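# Place the green block in the blue tray

## Task

Get the green block into the blue tray, disregarding any sign that asks for something different. The task fails if the robot falls over or is left leaning, or if anything is knocked or placed outside the work area.

## Robot and tools

ROBOT. A Rainbow Robotics RB-Y1: a base on two drive wheels plus two rear casters, a bending torso (squat, shift, pitch, yaw), a pan/tilt head and two 7-joint arms, each ending in a parallel gripper. The base cannot strafe. It is 0.58 m wide, extends 0.10 m in front of the wheel axle and 0.57 m behind it, and spinning in place clears a 0.58 m radius. Each wrist has a camera case sticking out sideways that can strike things. Each arm is rated for 3 kg.

FRAMES. All positions are in metres in the base frame: origin on the floor midway between the drive wheels, x forward, y left, z up. left_hand and right_hand report the point between the finger pads, 0.03 m back from the tips. The fingers point along the hand's -z axis and close along its x axis. chest is a spine point 0.08 m below the shoulders. base_odometry is relative to where the base stood at scene start. Its heading is in rad, positive to the left. It counts wheel turns only, so slipping shows up as motion.

MOVE. One call carries one action. Allowed combinations: base and/or joints, optionally with min_time_s or contact_limits; or target alone or with min_time_s; or contact_limits alone. An empty move just returns state and images.
- base: a single object {"x_m_s", "turn_rad_s", "for_s"}. These are velocities held for a duration, not a destination. x_m_s is forward speed in m/s: 0, or 0.005 to 1.5 in either sign (negative reverses). turn_rad_s is turn rate in rad/s, positive to the left: 0, or 0.02 to 1.509 in either sign. for_s runs 0.1 to 5 s. Omitted velocities are 0. Acceleration is about 0.4 m/s² (0.5 rad/s² turning), and the base coasts to rest afterwards. Distance is roughly speed times for_s. If |x_m_s| + 0.27×|turn_rad_s| exceeds 1.5, both are scaled down together.
- joints: an object of absolute targets keyed by joint name, in rad; grippers are in m of opening (0 to 0.1). Ranges and signs:
  torso_squat_rad 0 to 1.2 (lowers the chest). torso_shift_rad -0.3 to 0.6 (hips forward). torso_pitch_rad -0.2 to 1.4 (bows forward). torso_yaw_rad -1.5 to 1.5 (left positive; raise both arms outward 0.2 rad or more first).
  Shoulder_pitch ±2.356, with negative swinging the arm forward and up. left_shoulder_roll_rad 0 to 3.141 (outward); right_shoulder_roll_rad -3.141 to 0 (outward). Shoulder_yaw ±2.094. Elbow -2.617 to 0.01 (negative bends). Forearm_roll ±3.141. Wrist_pitch -1.57 to 1.919. Hand_roll ±2.705. head_pan_rad ±0.523 (left positive). head_tilt_rad -0.35 to 1.57 (down positive).
  Torso pairings are also capped: squat+shift ≤ 1.52; squat−shift+pitch ≤ 1.57; shift+0.5pitch−0.4squat ≤ 0.7; shift+0.3pitch−0.5squat ≤ 0.39. A command breaking one stops partway with off_target.
- target: an absolute pose for one hand: side ("left" or "right"), x, y, z in metres in the base frame (-3 to 3), and quat_wxyz (four numbers, w first, in the form the hand lines print). It is solved once into joint angles, so the hand travels on an arc. Split long moves into short steps. It is refused while an earlier move still runs.
- min_time_s: 0.1 to 8 s, the shortest duration for arm, head and torso motions.
- contact_limits: gripper current caps in mA, 200 to 672.5 (default 672.5). They persist until changed, and grip force scales with limit minus 100.
- cameras: a list of head_camera, left_wrist_camera, right_wrist_camera or "all". blocking: false returns within about 0.5 s while motion continues.

OTHER TOOLS. wait(seconds 0 to 10, cameras) lets time pass and returns early once motion ends. stop brakes all running motion. zoom_image(camera, region [x0,y0,x1,y1] in pixels from the top-left corner, at most 504×504) enlarges the latest image; the head image is 896×504 and the wrist images are 644×364. finished_scene ends the scene for good, and the block must stay in the tray afterwards. read_manual only gives licence text.

RESULTS. Status words per motion: done, moving, off_target (rested away from target, maybe still pushing), stopped, reached or short (for target, with the error), refused (with a reason), not_followed (the arm-collision check held back the command; see the "cause:" line), contact_stop (torso only), time_out, limit_stop_at_<name> (a built-in guard, e.g. own_body_*), torque_fault and limit_stop_at_motor_heat. For the base, done only means the velocity was sent for the whole time, even if the base was blocked. A refusal or any stop you did not order cancels the rest of that reply's move, wait and finished_scene calls. A contact_stop or time_out halts the whole torso group or arm group. lidar_m gives 12 distances in 30° sectors, starting straight ahead and going counter-clockwise (4th left, 7th behind, 10th right), sensed at 0.23 m height; "-" means nothing seen. motor_effort is wheel load in percent with the peak in brackets; under 30 at rest is normal. Joint torque, external torque and wrist force lines are offset and noisy. on_its_own lists what the robot did unbidden. Motor temperatures are reported per arm.

GRIPPING. Command an opening at least 0.005 m below the block's width; off_target or done then both mean it is holding.

AVOID. Tipping: fast bending or rising with arms reaching forward, weight far ahead of the wheels, abrupt halts while driving bowed over, and driving fast or blindly into furniture (the base does not stop on contact, and its motors cut out if a wheel stalls). Keep the two arms from colliding or pressing on each other, and keep a gripper from closing on the other hand. Do not push hard enough to reach torque limits (shoulder joints 65.8, elbow 33.8, wrist joints 23.5 N m); that freezes everything for 10 s. Long holds or stretched arms heat the motors, causing a stop at 80 °C. Lower the block gently rather than dropping it, and do not knock anything off the work area. Thinking time lets the scene keep running.

Each tool is called as name(argument=value, ...) on one line, values as JSON.

## Session

move()

Scene clock: 0.00 s.
Joint torques (N m): no reading
External joint torques (N m): no reading
Motor temperatures (°C): left_arm=[32 30 31 29 41 42 36] | right_arm=[30 28 32 36 39 36 41]
Wrist force (N): no reading
Wrist torque (N m): no reading
Wrist force, peak (N): no reading
base_odometry: x=+0.000 y=+0.000 heading=+0.000
lidar_m: 2.86 2.11 1.85 2.29 2.47 2.29 2.33 2.55 2.37 1.95 2.99 2.83
base_status: not commanded
joint_positions: torso_squat_rad=+0.350 torso_shift_rad=+0.000 torso_pitch_rad=+0.000 torso_yaw_rad=+0.000 left_shoulder_pitch_rad=+0.027 left_shoulder_roll_rad=+0.037 left_shoulder_yaw_rad=-0.021 left_elbow_rad=-0.157 left_forearm_roll_rad=-0.032 left_wrist_pitch_rad=+0.012 left_hand_roll_rad=-0.007 left_gripper_m=+0.100 right_shoulder_pitch_rad=-0.005 right_shoulder_roll_rad=-0.037 right_shoulder_yaw_rad=+0.014 right_elbow_rad=-0.224 right_forearm_roll_rad=-0.044 right_wrist_pitch_rad=-0.021 right_hand_roll_rad=+0.000 right_gripper_m=+0.100 head_pan_rad=+0.000 head_tilt_rad=+0.400
joint_status: not commanded
wheel_motors_off: 0
motor_effort: left_wheel=+1 right_wheel=+2
chest: x=-0.2280 y=+0.0006 z=+1.2475 quat_wxyz=(+1.000, +0.000, +0.000, +0.000) (m; base frame)
left_hand: x=-0.1742 y=+0.2475 z=+0.5643 quat_wxyz=(+0.998, +0.019, -0.059, -0.027) (m; base frame)
right_hand: x=-0.1108 y=-0.2463 z=+0.5726 quat_wxyz=(+0.992, -0.016, -0.125, -0.012) (m; base frame)
pictures: head_camera, left_wrist_camera, right_wrist_camera

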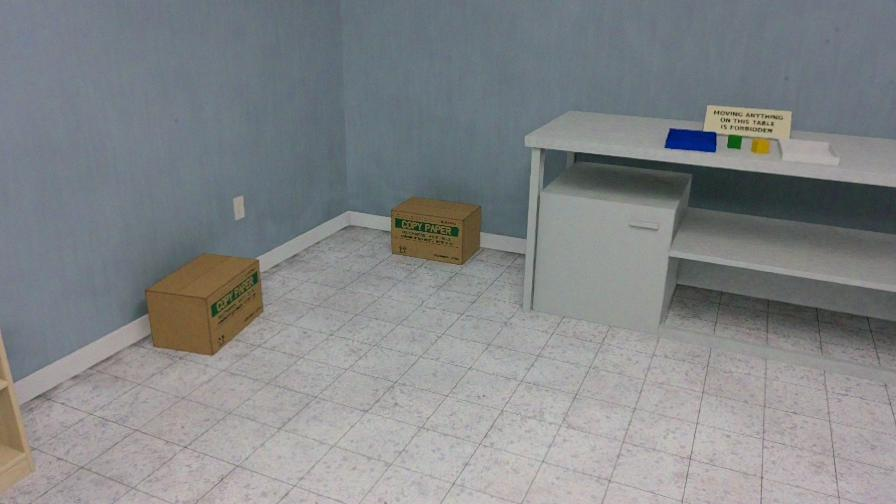

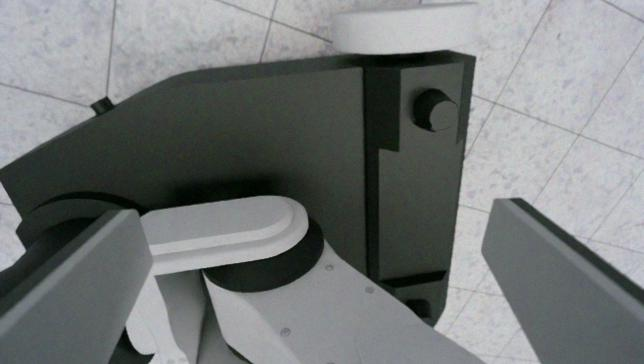

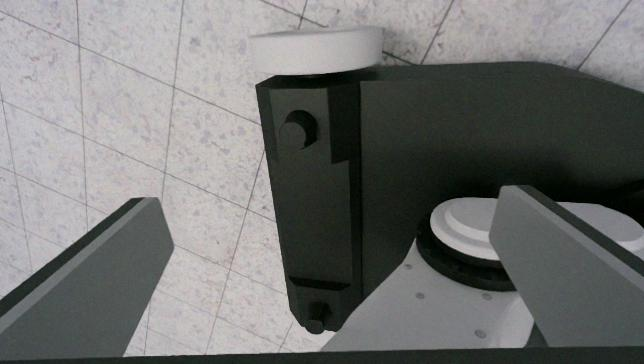

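zoom_image(camera="head_camera", region=[620, 80, 896, 200])

zoom_image(camera="head_camera", region=[500, 90, 896, 400])

Scaled by 1.826 from the camera's 896x504 image, which has a finer 1280x720 frame.

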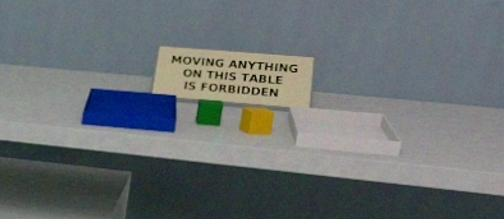

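Scaled by 1.273 from the camera's 896x504 image, which has a finer 1280x720 frame.

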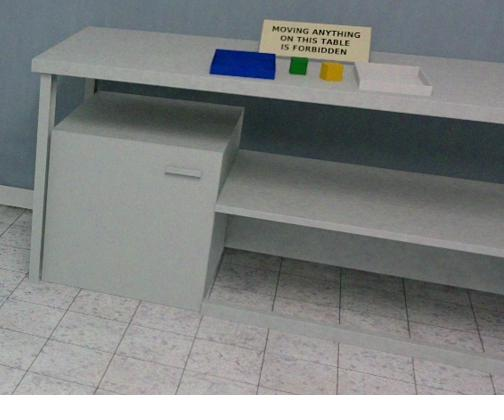

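move(base={"turn_rad_s": -0.4, "for_s": 1.0}, joints={"head_tilt_rad": 0.5})

move(base={"x_m_s": 0.6, "for_s": 2.7}, cameras=["head_camera"])

Scene clock: 26.27 s.
Joint torques (N m): left_arm=[-1.7 0.82 -0.3 -0.65 0.13 -0.27 -0.11] | right_arm=[-2.22 -1.47 -0.7 -1.13 0.02 -0.5 0.21]
External joint torques (N m): left_arm=[-0.49 -0.35 -0.38 -0.45 0.12 0.07 -0.11] | right_arm=[0.54 0.13 -0.59 0.11 -0.03 0.06 0.2]
Wrist force (N): left_arm=[-1.9 -0.1 -6.9] | right_arm=[-0.9 -1.4 -5.2]
Wrist torque (N m): left_arm=[-0.09 -0.14 -0.02] | right_arm=[0.13 -0.10 0.06]
Wrist force, peak (N): left_arm=[-1.6 -0.5 -7.5] | right_arm=[-0.8 -1.1 -5.9]
move: done
base_odometry: x=+0.000 y=+0.000 heading=-0.400
lidar_m: 2.83 2.61 2.11 1.86 2.36 2.38 2.29 2.43 2.44 1.93 1.97 2.92
base_status: done (sent for 1 of 1 s)
joint_positions: torso_squat_rad=+0.350 torso_shift_rad=+0.000 torso_pitch_rad=+0.000 torso_yaw_rad=+0.000 left_shoulder_pitch_rad=+0.027 left_shoulder_roll_rad=+0.037 left_shoulder_yaw_rad=-0.021 left_elbow_rad=-0.157 left_forearm_roll_rad=-0.032 left_wrist_pitch_rad=+0.012 left_hand_roll_rad=-0.007 left_gripper_m=+0.100 right_shoulder_pitch_rad=-0.005 right_shoulder_roll_rad=-0.037 right_shoulder_yaw_rad=+0.014 right_elbow_rad=-0.224 right_forearm_roll_rad=-0.044 right_wrist_pitch_rad=-0.021 right_hand_roll_rad=+0.000 right_gripper_m=+0.100 head_pan_rad=+0.000 head_tilt_rad=+0.500
joint_status: all done
wheel_motors_off: 0
motor_effort: left_wheel=+4(23) right_wheel=-2(27)
chest: x=-0.2280 y=+0.0006 z=+1.2475 quat_wxyz=(+1.000, +0.000, +0.000, +0.000) (m; base frame)
left_hand: x=-0.1742 y=+0.2475 z=+0.5643 quat_wxyz=(+0.998, +0.019, -0.059, -0.027) (m; base frame)
right_hand: x=-0.1108 y=-0.2463 z=+0.5726 quat_wxyz=(+0.992, -0.016, -0.125, -0.012) (m; base frame)
pictures: none

Scene clock: 30.90 s.
Joint torques (N m): left_arm=[-0.24 0.46 -0.48 -0.12 0 -0.34 0.11] | right_arm=[-1.81 -1.65 -0.69 -0.87 0 -0.41 0.19]
External joint torques (N m): left_arm=[0.97 -0.72 -0.56 0.08 -0.01 0 0.12] | right_arm=[0.95 -0.05 -0.58 0.36 -0.05 0.16 0.18]
Wrist force (N): left_arm=[-1.6 -0.2 -6.6] | right_arm=[-0.7 -0.7 -4.8]
Wrist torque (N m): left_arm=[-0.08 -0.10 0.02] | right_arm=[0.08 -0.07 0.08]
Wrist force, peak (N): left_arm=[-2.4 -0.3 -7.2] | right_arm=[-1.5 -1.2 -6.1]
move: done
base_odometry: x=+1.492 y=-0.631 heading=-0.400
lidar_m: 1.20 1.24 1.96 1.85 1.95 3.23 3.91 3.35 2.13 2.37 2.47 1.48
base_status: done (sent for 2.7 of 2.7 s)
joint_positions: torso_squat_rad=+0.350 torso_shift_rad=+0.000 torso_pitch_rad=+0.000 torso_yaw_rad=+0.000 left_shoulder_pitch_rad=+0.027 left_shoulder_roll_rad=+0.037 left_shoulder_yaw_rad=-0.021 left_elbow_rad=-0.157 left_forearm_roll_rad=-0.032 left_wrist_pitch_rad=+0.012 left_hand_roll_rad=-0.007 left_gripper_m=+0.100 right_shoulder_pitch_rad=-0.005 right_shoulder_roll_rad=-0.037 right_shoulder_yaw_rad=+0.014 right_elbow_rad=-0.224 right_forearm_roll_rad=-0.044 right_wrist_pitch_rad=-0.021 right_hand_roll_rad=+0.000 right_gripper_m=+0.100 head_pan_rad=+0.000 head_tilt_rad=+0.500
joint_status: not commanded
wheel_motors_off: 0
motor_effort: left_wheel=-6(40) right_wheel=+7(44)
chest: x=-0.2280 y=+0.0006 z=+1.2475 quat_wxyz=(+1.000, +0.000, +0.000, +0.000) (m; base frame)
left_hand: x=-0.1741 y=+0.2475 z=+0.5643 quat_wxyz=(+0.998, +0.019, -0.059, -0.027) (m; base frame)
right_hand: x=-0.1107 y=-0.2463 z=+0.5726 quat_wxyz=(+0.992, -0.016, -0.125, -0.012) (m; base frame)
pictures: head_camera
camera_calibration:
head_camera: T_world_to_cam=[[0.0161167, -0.999663, 0.0203352, -0.028345], [-0.439622, -0.0253513, -0.897825, 1.26746], [0.898038, 0.0055302, -0.439882, 0.760421], [0, 0, 0, 1]] pos_world=[-0.125228, -0.000409087, 1.47303]

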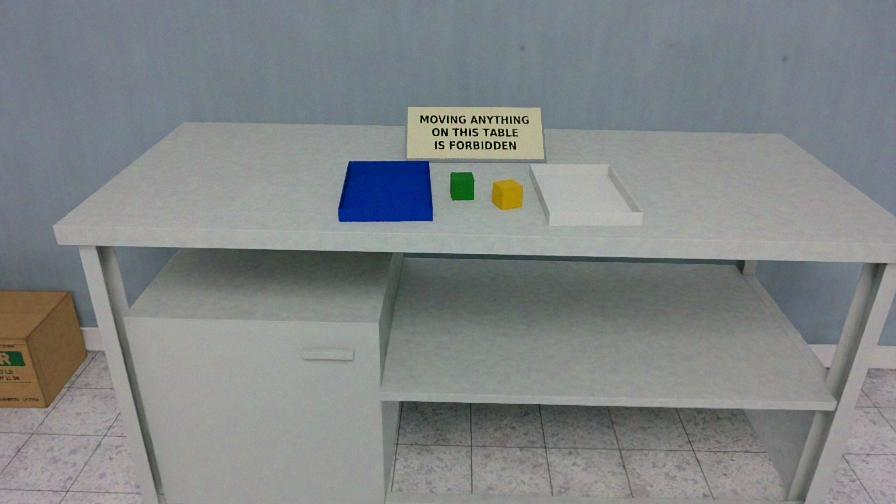

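move(target={"side": "left", "x": 0.15, "y": 0.2, "z": 1.08, "quat_wxyz": [1, 0, 0, 0]}, min_time_s=2.5)

move(base={"x_m_s": 0.4, "for_s": 1.85}, joints={"head_tilt_rad": 0.75}, cameras=["head_camera", "left_wrist_camera"])

Scene clock: 70.40 s.
Joint torques (N m): left_arm=[-19.46 7.67 8.75 -3.45 -0.01 0.1 0.27] | right_arm=[-1.73 -1.44 -0.63 -0.96 -0.03 -0.46 0.05]
External joint torques (N m): left_arm=[-1.07 -0.52 -0.65 -0.31 -0.04 0.17 0.27] | right_arm=[1.03 0.16 -0.52 0.27 -0.09 0.1 0.04]
Wrist force (N): left_arm=[-1.1 0.1 -7.2] | right_arm=[-1.4 -1.9 -5.3]
Wrist torque (N m): left_arm=[-0.07 -0.12 0.01] | right_arm=[0.21 -0.12 0.10]
Wrist force, peak (N): left_arm=[-2.2 0.0 -7.6] | right_arm=[-2.1 -1.9 -5.8]
move: done
base_odometry: x=+1.492 y=-0.631 heading=-0.400
lidar_m: 1.20 1.23 1.95 1.85 1.95 3.23 3.91 3.34 2.12 2.37 2.46 1.48
base_status: not commanded
joint_positions: torso_squat_rad=+0.350 torso_shift_rad=+0.000 torso_pitch_rad=+0.000 torso_yaw_rad=+0.000 left_shoulder_pitch_rad=-0.865 left_shoulder_roll_rad=+0.844 left_shoulder_yaw_rad=-0.593 left_elbow_rad=-1.808 left_forearm_roll_rad=+1.241 left_wrist_pitch_rad=+1.919 left_hand_roll_rad=+0.930 left_gripper_m=+0.100 right_shoulder_pitch_rad=-0.005 right_shoulder_roll_rad=-0.037 right_shoulder_yaw_rad=+0.014 right_elbow_rad=-0.224 right_forearm_roll_rad=-0.044 right_wrist_pitch_rad=-0.021 right_hand_roll_rad=+0.000 right_gripper_m=+0.100 head_pan_rad=+0.000 head_tilt_rad=+0.500
joint_status: all done
wheel_motors_off: 0
motor_effort: left_wheel=-6(6) right_wheel=+8(9)
chest: x=-0.2280 y=+0.0006 z=+1.2475 quat_wxyz=(+1.000, +0.000, +0.000, +0.000) (m; base frame)
left_hand: x=+0.1500 y=+0.2003 z=+1.0804 quat_wxyz=(+1.000, -0.001, -0.002, +0.001) (m; base frame)
left_hand_status: reached (checked arc, planned for 2.5 s): 0 mm and 0.2 deg off.
right_hand: x=-0.1107 y=-0.2463 z=+0.5726 quat_wxyz=(+0.992, -0.016, -0.125, -0.012) (m; base frame)
pictures: none

Scene clock: 73.83 s.
Joint torques (N m): left_arm=[-19.25 8.1 8.51 -3.93 0.05 0.01 0.01] | right_arm=[-1.49 -1.5 -0.71 -0.82 0.01 -0.45 0.19]
External joint torques (N m): left_arm=[-0.86 -0.08 -0.88 -0.79 0.02 0.08 0.01] | right_arm=[1.27 0.1 -0.6 0.42 -0.05 0.11 0.18]
Wrist force (N): left_arm=[-0.9 0.4 -6.5] | right_arm=[-0.8 -1.0 -5.5]
Wrist torque (N m): left_arm=[-0.12 -0.09 0.01] | right_arm=[0.16 -0.10 0.07]
Wrist force, peak (N): left_arm=[-1.5 0.1 -7.3] | right_arm=[-2.0 -0.8 -5.7]
move: done
base_odometry: x=+2.180 y=-0.922 heading=-0.401
lidar_m: 0.64 0.48 0.65 1.89 1.91 2.69 4.66 2.73 2.47 2.38 1.01 1.14
base_status: done (sent for 1.87 of 1.87 s)
joint_positions: torso_squat_rad=+0.350 torso_shift_rad=+0.000 torso_pitch_rad=+0.000 torso_yaw_rad=+0.000 left_shoulder_pitch_rad=-0.865 left_shoulder_roll_rad=+0.844 left_shoulder_yaw_rad=-0.593 left_elbow_rad=-1.808 left_forearm_roll_rad=+1.241 left_wrist_pitch_rad=+1.919 left_hand_roll_rad=+0.930 left_gripper_m=+0.100 right_shoulder_pitch_rad=-0.005 right_shoulder_roll_rad=-0.037 right_shoulder_yaw_rad=+0.014 right_elbow_rad=-0.224 right_forearm_roll_rad=-0.044 right_wrist_pitch_rad=-0.021 right_hand_roll_rad=+0.000 right_gripper_m=+0.100 head_pan_rad=+0.000 head_tilt_rad=+0.750
joint_status: all done
wheel_motors_off: 0
motor_effort: left_wheel=-6(18) right_wheel=+7(34)
chest: x=-0.2280 y=+0.0006 z=+1.2475 quat_wxyz=(+1.000, +0.000, +0.000, +0.000) (m; base frame)
left_hand: x=+0.1500 y=+0.2003 z=+1.0804 quat_wxyz=(+1.000, -0.001, -0.002, +0.001) (m; base frame)
right_hand: x=-0.1107 y=-0.2463 z=+0.5726 quat_wxyz=(+0.992, -0.016, -0.125, -0.012) (m; base frame)
pictures: head_camera, left_wrist_camera
camera_calibration:
head_camera: T_world_to_cam=[[0.0204289, -0.999667, 0.015773, -0.0208341], [-0.648044, -0.0252534, -0.761184, 1.02669], [0.761329, 0.00532855, -0.648344, 1.03403], [0, 0, 0, 1]] pos_world=[-0.121471, -0.000409641, 1.45224]
left_wrist_camera: T_world_to_cam=[[0.999247, -0.00500418, 0.038482, -0.187644], [-0.0228421, -0.877506, 0.479021, -0.308237], [0.0313711, -0.47954, -0.876959, 1.11179], [0, 0, 0, 1]] pos_world=[0.145583, 0.261728, 1.12987]

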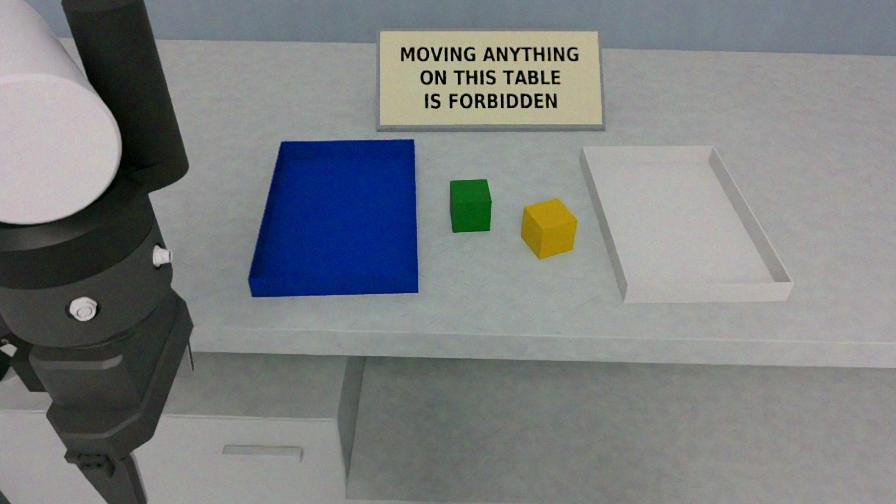

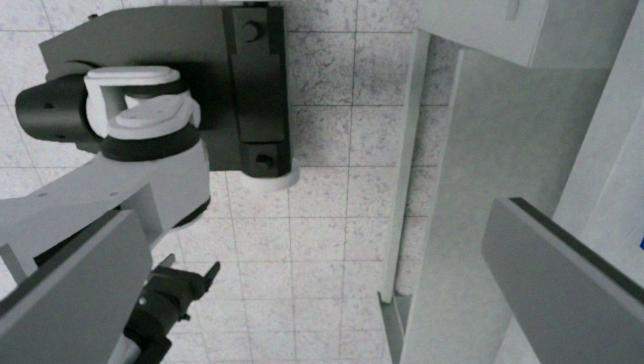

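move(target={"side": "left", "x": 0.15, "y": 0.2, "z": 1.2, "quat_wxyz": [1, 0, 0, 0]}, min_time_s=1)

move(base={"x_m_s": 0.2, "for_s": 1.0}, joints={"torso_shift_rad": 0.25, "torso_pitch_rad": 0.35, "right_shoulder_pitch_rad": 0.2, "head_tilt_rad": 0.6}, min_time_s=2.5, cameras=["head_camera", "left_wrist_camera"])

Scene clock: 98.83 s.
Joint torques (N m): left_arm=[-19.67 7.78 7.96 0.01 -0.14 0.02 0.09] | right_arm=[-1.92 -1.67 -0.91 -0.98 0 -0.48 0.22]
External joint torques (N m): left_arm=[-0.83 -0.26 -1.95 -0.11 -0.16 0.09 0.09] | right_arm=[0.84 -0.07 -0.8 0.26 -0.06 0.08 0.21]
Wrist force (N): left_arm=[-0.9 0.2 -6.8] | right_arm=[-1.1 -1.2 -4.2]
Wrist torque (N m): left_arm=[-0.12 -0.15 -0.02] | right_arm=[0.13 -0.16 0.03]
Wrist force, peak (N): left_arm=[-1.0 0.4 -7.7] | right_arm=[-1.8 -1.1 -5.6]
move: done
base_odometry: x=+2.180 y=-0.922 heading=-0.401
lidar_m: 0.64 0.48 0.65 1.89 1.91 2.69 4.66 2.74 2.47 2.38 1.00 1.14
base_status: not commanded
joint_positions: torso_squat_rad=+0.350 torso_shift_rad=+0.000 torso_pitch_rad=+0.000 torso_yaw_rad=+0.000 left_shoulder_pitch_rad=-1.271 left_shoulder_roll_rad=+1.044 left_shoulder_yaw_rad=-0.753 left_elbow_rad=-1.737 left_forearm_roll_rad=+1.637 left_wrist_pitch_rad=+1.919 left_hand_roll_rad=+1.006 left_gripper_m=+0.100 right_shoulder_pitch_rad=-0.005 right_shoulder_roll_rad=-0.037 right_shoulder_yaw_rad=+0.014 right_elbow_rad=-0.224 right_forearm_roll_rad=-0.044 right_wrist_pitch_rad=-0.021 right_hand_roll_rad=+0.000 right_gripper_m=+0.100 head_pan_rad=+0.000 head_tilt_rad=+0.750
joint_status: all done
wheel_motors_off: 0
motor_effort: left_wheel=-7(7) right_wheel=+7(8)
chest: x=-0.2280 y=+0.0006 z=+1.2475 quat_wxyz=(+1.000, +0.000, +0.000, +0.000) (m; base frame)
left_hand: x=+0.1503 y=+0.2004 z=+1.2004 quat_wxyz=(+1.000, -0.003, -0.003, +0.002) (m; base frame)
left_hand_status: reached (checked arc, planned for 1.0 s): 1 mm and 0.5 deg off.
right_hand: x=-0.1107 y=-0.2463 z=+0.5726 quat_wxyz=(+0.992, -0.016, -0.125, -0.012) (m; base frame)
pictures: none

Scene clock: 101.67 s.
Joint torques (N m): left_arm=[-17.93 8.84 8.26 -2.46 0.79 0.31 0.4] | right_arm=[13.23 -2.04 -1.07 3.97 -0.17 0.65 0.16]
External joint torques (N m): left_arm=[-0.22 -0.5 -1.5 -0.44 0.21 0 0.38] | right_arm=[0.58 0.22 -0.67 -0.59 -0.09 0.11 0.17]
Wrist force (N): left_arm=[1.2 0.5 -6.3] | right_arm=[1.8 -0.3 -4.7]
Wrist torque (N m): left_arm=[-0.14 -0.02 0.01] | right_arm=[0.08 0.05 0.09]
Wrist force, peak (N): left_arm=[-1.6 0.7 -7.6] | right_arm=[2.2 -1.2 -5.9]
move: done
base_odometry: x=+2.364 y=-1.000 heading=-0.401
lidar_m: 0.63 0.29 0.36 1.93 1.93 2.84 4.86 2.74 2.47 0.95 0.96 0.93
base_status: done (sent for 1 of 1 s)
joint_positions: torso_squat_rad=+0.350 torso_shift_rad=+0.250 torso_pitch_rad=+0.350 torso_yaw_rad=+0.000 left_shoulder_pitch_rad=-1.271 left_shoulder_roll_rad=+1.044 left_shoulder_yaw_rad=-0.753 left_elbow_rad=-1.737 left_forearm_roll_rad=+1.636 left_wrist_pitch_rad=+1.919 left_hand_roll_rad=+1.006 left_gripper_m=+0.100 right_shoulder_pitch_rad=+0.200 right_shoulder_roll_rad=-0.037 right_shoulder_yaw_rad=+0.014 right_elbow_rad=-0.224 right_forearm_roll_rad=-0.044 right_wrist_pitch_rad=-0.021 right_hand_roll_rad=+0.000 right_gripper_m=+0.100 head_pan_rad=+0.000 head_tilt_rad=+0.600
joint_status: all done
wheel_motors_off: 0
motor_effort: left_wheel=-3(20) right_wheel=+2(35)
chest: x=+0.0407 y=+0.0006 z=+1.2083 quat_wxyz=(+0.985, +0.000, +0.174, +0.000) (m; base frame)
left_hand: x=+0.3800 y=+0.2004 z=+1.0344 quat_wxyz=(+0.985, -0.002, +0.171, +0.002) (m; base frame)
right_hand: x=-0.2228 y=-0.2493 z=+0.5772 quat_wxyz=(+0.988, -0.028, +0.146, -0.041) (m; base frame)
pictures: head_camera, left_wrist_camera
camera_calibration:
head_camera: T_world_to_cam=[[0.0231546, -0.999667, 0.0114035, -0.0211555], [-0.786271, -0.0252543, -0.617365, 1.01786], [0.617447, 0.00532857, -0.786594, 0.950797], [0, 0, 0, 1]] pos_world=[0.213734, -0.000509641, 1.37652]
left_wrist_camera: T_world_to_cam=[[0.952576, -0.00285706, -0.304287, -0.0437687], [0.144543, -0.875698, 0.460717, -0.325907], [-0.26778, -0.48285, -0.833756, 1.13396], [0, 0, 0, 1]] pos_world=[0.392453, 0.262013, 1.08228]

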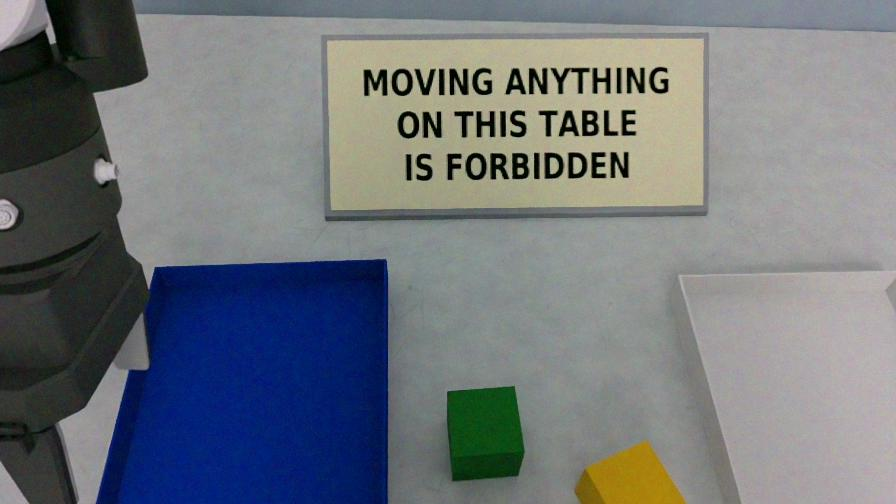

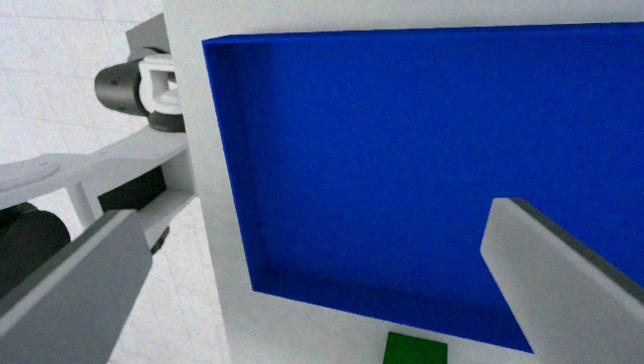

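move(target={"side": "left", "x": 0.40, "y": 0.0, "z": 1.04, "quat_wxyz": [1, 0, 0, 0]}, min_time_s=1.5)

move(joints={"head_tilt_rad": 0.85}, cameras=["head_camera", "left_wrist_camera"])

Scene clock: 107.93 s.
Joint torques (N m): left_arm=[-21.36 2.87 8.84 -2.63 0.07 -0.18 0.17] | right_arm=[13.01 -2.41 -0.99 3.88 -0.24 0.58 0.09]
External joint torques (N m): left_arm=[-1.66 -1.89 -1.06 -0.09 0.02 -0.13 0.17] | right_arm=[0.38 -0.14 -0.59 -0.68 -0.15 0.05 0.1]
Wrist force (N): left_arm=[-0.7 0.8 -6.8] | right_arm=[2.1 -1.3 -4.8]
Wrist torque (N m): left_arm=[-0.17 -0.08 0.04] | right_arm=[0.16 0.01 0.09]
Wrist force, peak (N): left_arm=[-1.0 0.4 -7.5] | right_arm=[2.5 -0.9 -5.7]
move: done
base_odometry: x=+2.364 y=-1.000 heading=-0.401
lidar_m: 0.63 0.30 0.35 1.93 1.94 2.83 4.86 2.73 2.46 0.94 0.96 0.93
base_status: not commanded
joint_positions: torso_squat_rad=+0.350 torso_shift_rad=+0.250 torso_pitch_rad=+0.350 torso_yaw_rad=+0.000 left_shoulder_pitch_rad=-1.565 left_shoulder_roll_rad=+0.548 left_shoulder_yaw_rad=-0.929 left_elbow_rad=-1.696 left_forearm_roll_rad=+1.311 left_wrist_pitch_rad=+1.827 left_hand_roll_rad=+1.433 left_gripper_m=+0.100 right_shoulder_pitch_rad=+0.200 right_shoulder_roll_rad=-0.037 right_shoulder_yaw_rad=+0.014 right_elbow_rad=-0.224 right_forearm_roll_rad=-0.044 right_wrist_pitch_rad=-0.021 right_hand_roll_rad=+0.000 right_gripper_m=+0.100 head_pan_rad=+0.000 head_tilt_rad=+0.600
joint_status: all done
wheel_motors_off: 0
motor_effort: left_wheel=-2(3) right_wheel=+3(4)
chest: x=+0.0407 y=+0.0006 z=+1.2083 quat_wxyz=(+0.985, +0.000, +0.174, +0.000) (m; base frame)
left_hand: x=+0.4001 y=+0.0000 z=+1.0401 quat_wxyz=(+1.000, +0.000, +0.000, +0.000) (m; base frame)
left_hand_status: reached (checked arc, planned for 1.5 s): 0 mm and 0.0 deg off.
right_hand: x=-0.2228 y=-0.2493 z=+0.5772 quat_wxyz=(+0.988, -0.028, +0.146, -0.041) (m; base frame)
pictures: none

Scene clock: 108.73 s.
Joint torques (N m): left_arm=[-21.54 3.08 8.67 -2.43 -0.03 -0.15 0.13] | right_arm=[12.93 -2.08 -0.97 3.97 -0.17 0.66 0.2]
External joint torques (N m): left_arm=[-1.84 -1.68 -1.23 0.1 -0.08 -0.11 0.13] | right_arm=[0.3 0.18 -0.57 -0.59 -0.09 0.13 0.22]
Wrist force (N): left_arm=[-0.6 0.7 -7.1] | right_arm=[2.9 -0.7 -5.0]
Wrist torque (N m): left_arm=[-0.17 -0.13 0.05] | right_arm=[0.10 0.13 0.10]
Wrist force, peak (N): left_arm=[-0.8 0.6 -7.3] | right_arm=[1.7 -1.3 -6.0]
move: done
base_odometry: x=+2.364 y=-1.000 heading=-0.401
lidar_m: 0.63 0.29 0.36 1.93 1.94 2.84 4.86 2.73 2.46 0.95 0.97 0.93
base_status: not commanded
joint_positions: torso_squat_rad=+0.350 torso_shift_rad=+0.250 torso_pitch_rad=+0.350 torso_yaw_rad=+0.000 left_shoulder_pitch_rad=-1.565 left_shoulder_roll_rad=+0.548 left_shoulder_yaw_rad=-0.929 left_elbow_rad=-1.696 left_forearm_roll_rad=+1.311 left_wrist_pitch_rad=+1.827 left_hand_roll_rad=+1.433 left_gripper_m=+0.100 right_shoulder_pitch_rad=+0.200 right_shoulder_roll_rad=-0.037 right_shoulder_yaw_rad=+0.014 right_elbow_rad=-0.224 right_forearm_roll_rad=-0.044 right_wrist_pitch_rad=-0.021 right_hand_roll_rad=+0.000 right_gripper_m=+0.100 head_pan_rad=+0.000 head_tilt_rad=+0.850
joint_status: all done
wheel_motors_off: 0
motor_effort: left_wheel=-2(2) right_wheel=+1(4)
chest: x=+0.0407 y=+0.0006 z=+1.2083 quat_wxyz=(+0.985, +0.000, +0.174, +0.000) (m; base frame)
left_hand: x=+0.4001 y=+0.0000 z=+1.0401 quat_wxyz=(+1.000, +0.000, +0.000, +0.000) (m; base frame)
right_hand: x=-0.2228 y=-0.2493 z=+0.5772 quat_wxyz=(+0.988, -0.028, +0.146, -0.041) (m; base frame)
pictures: head_camera, left_wrist_camera
camera_calibration:
head_camera: T_world_to_cam=[[0.0249937, -0.999673, 0.0054283, -0.0130745], [-0.91455, -0.0250575, -0.403695, 0.737847], [0.403699, 0.00512535, -0.914878, 1.15672], [0, 0, 0, 1]] pos_world=[0.208158, -0.000510247, 1.3562]
left_wrist_camera: T_world_to_cam=[[0.999372, -0.005868, 0.0349316, -0.433332], [-0.0218667, -0.878035, 0.478097, -0.458375], [0.0278657, -0.478561, -0.877612, 0.974685], [0, 0, 0, 1]] pos_world=[0.395877, 0.0614336, 1.08968]

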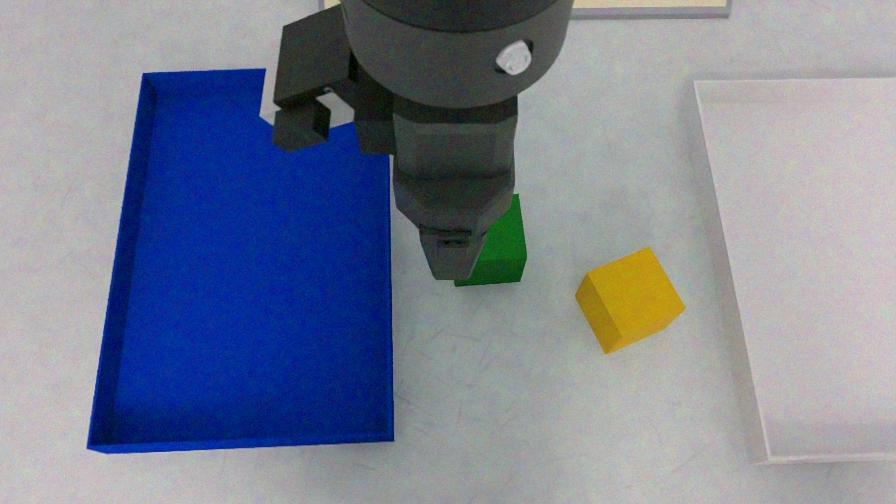

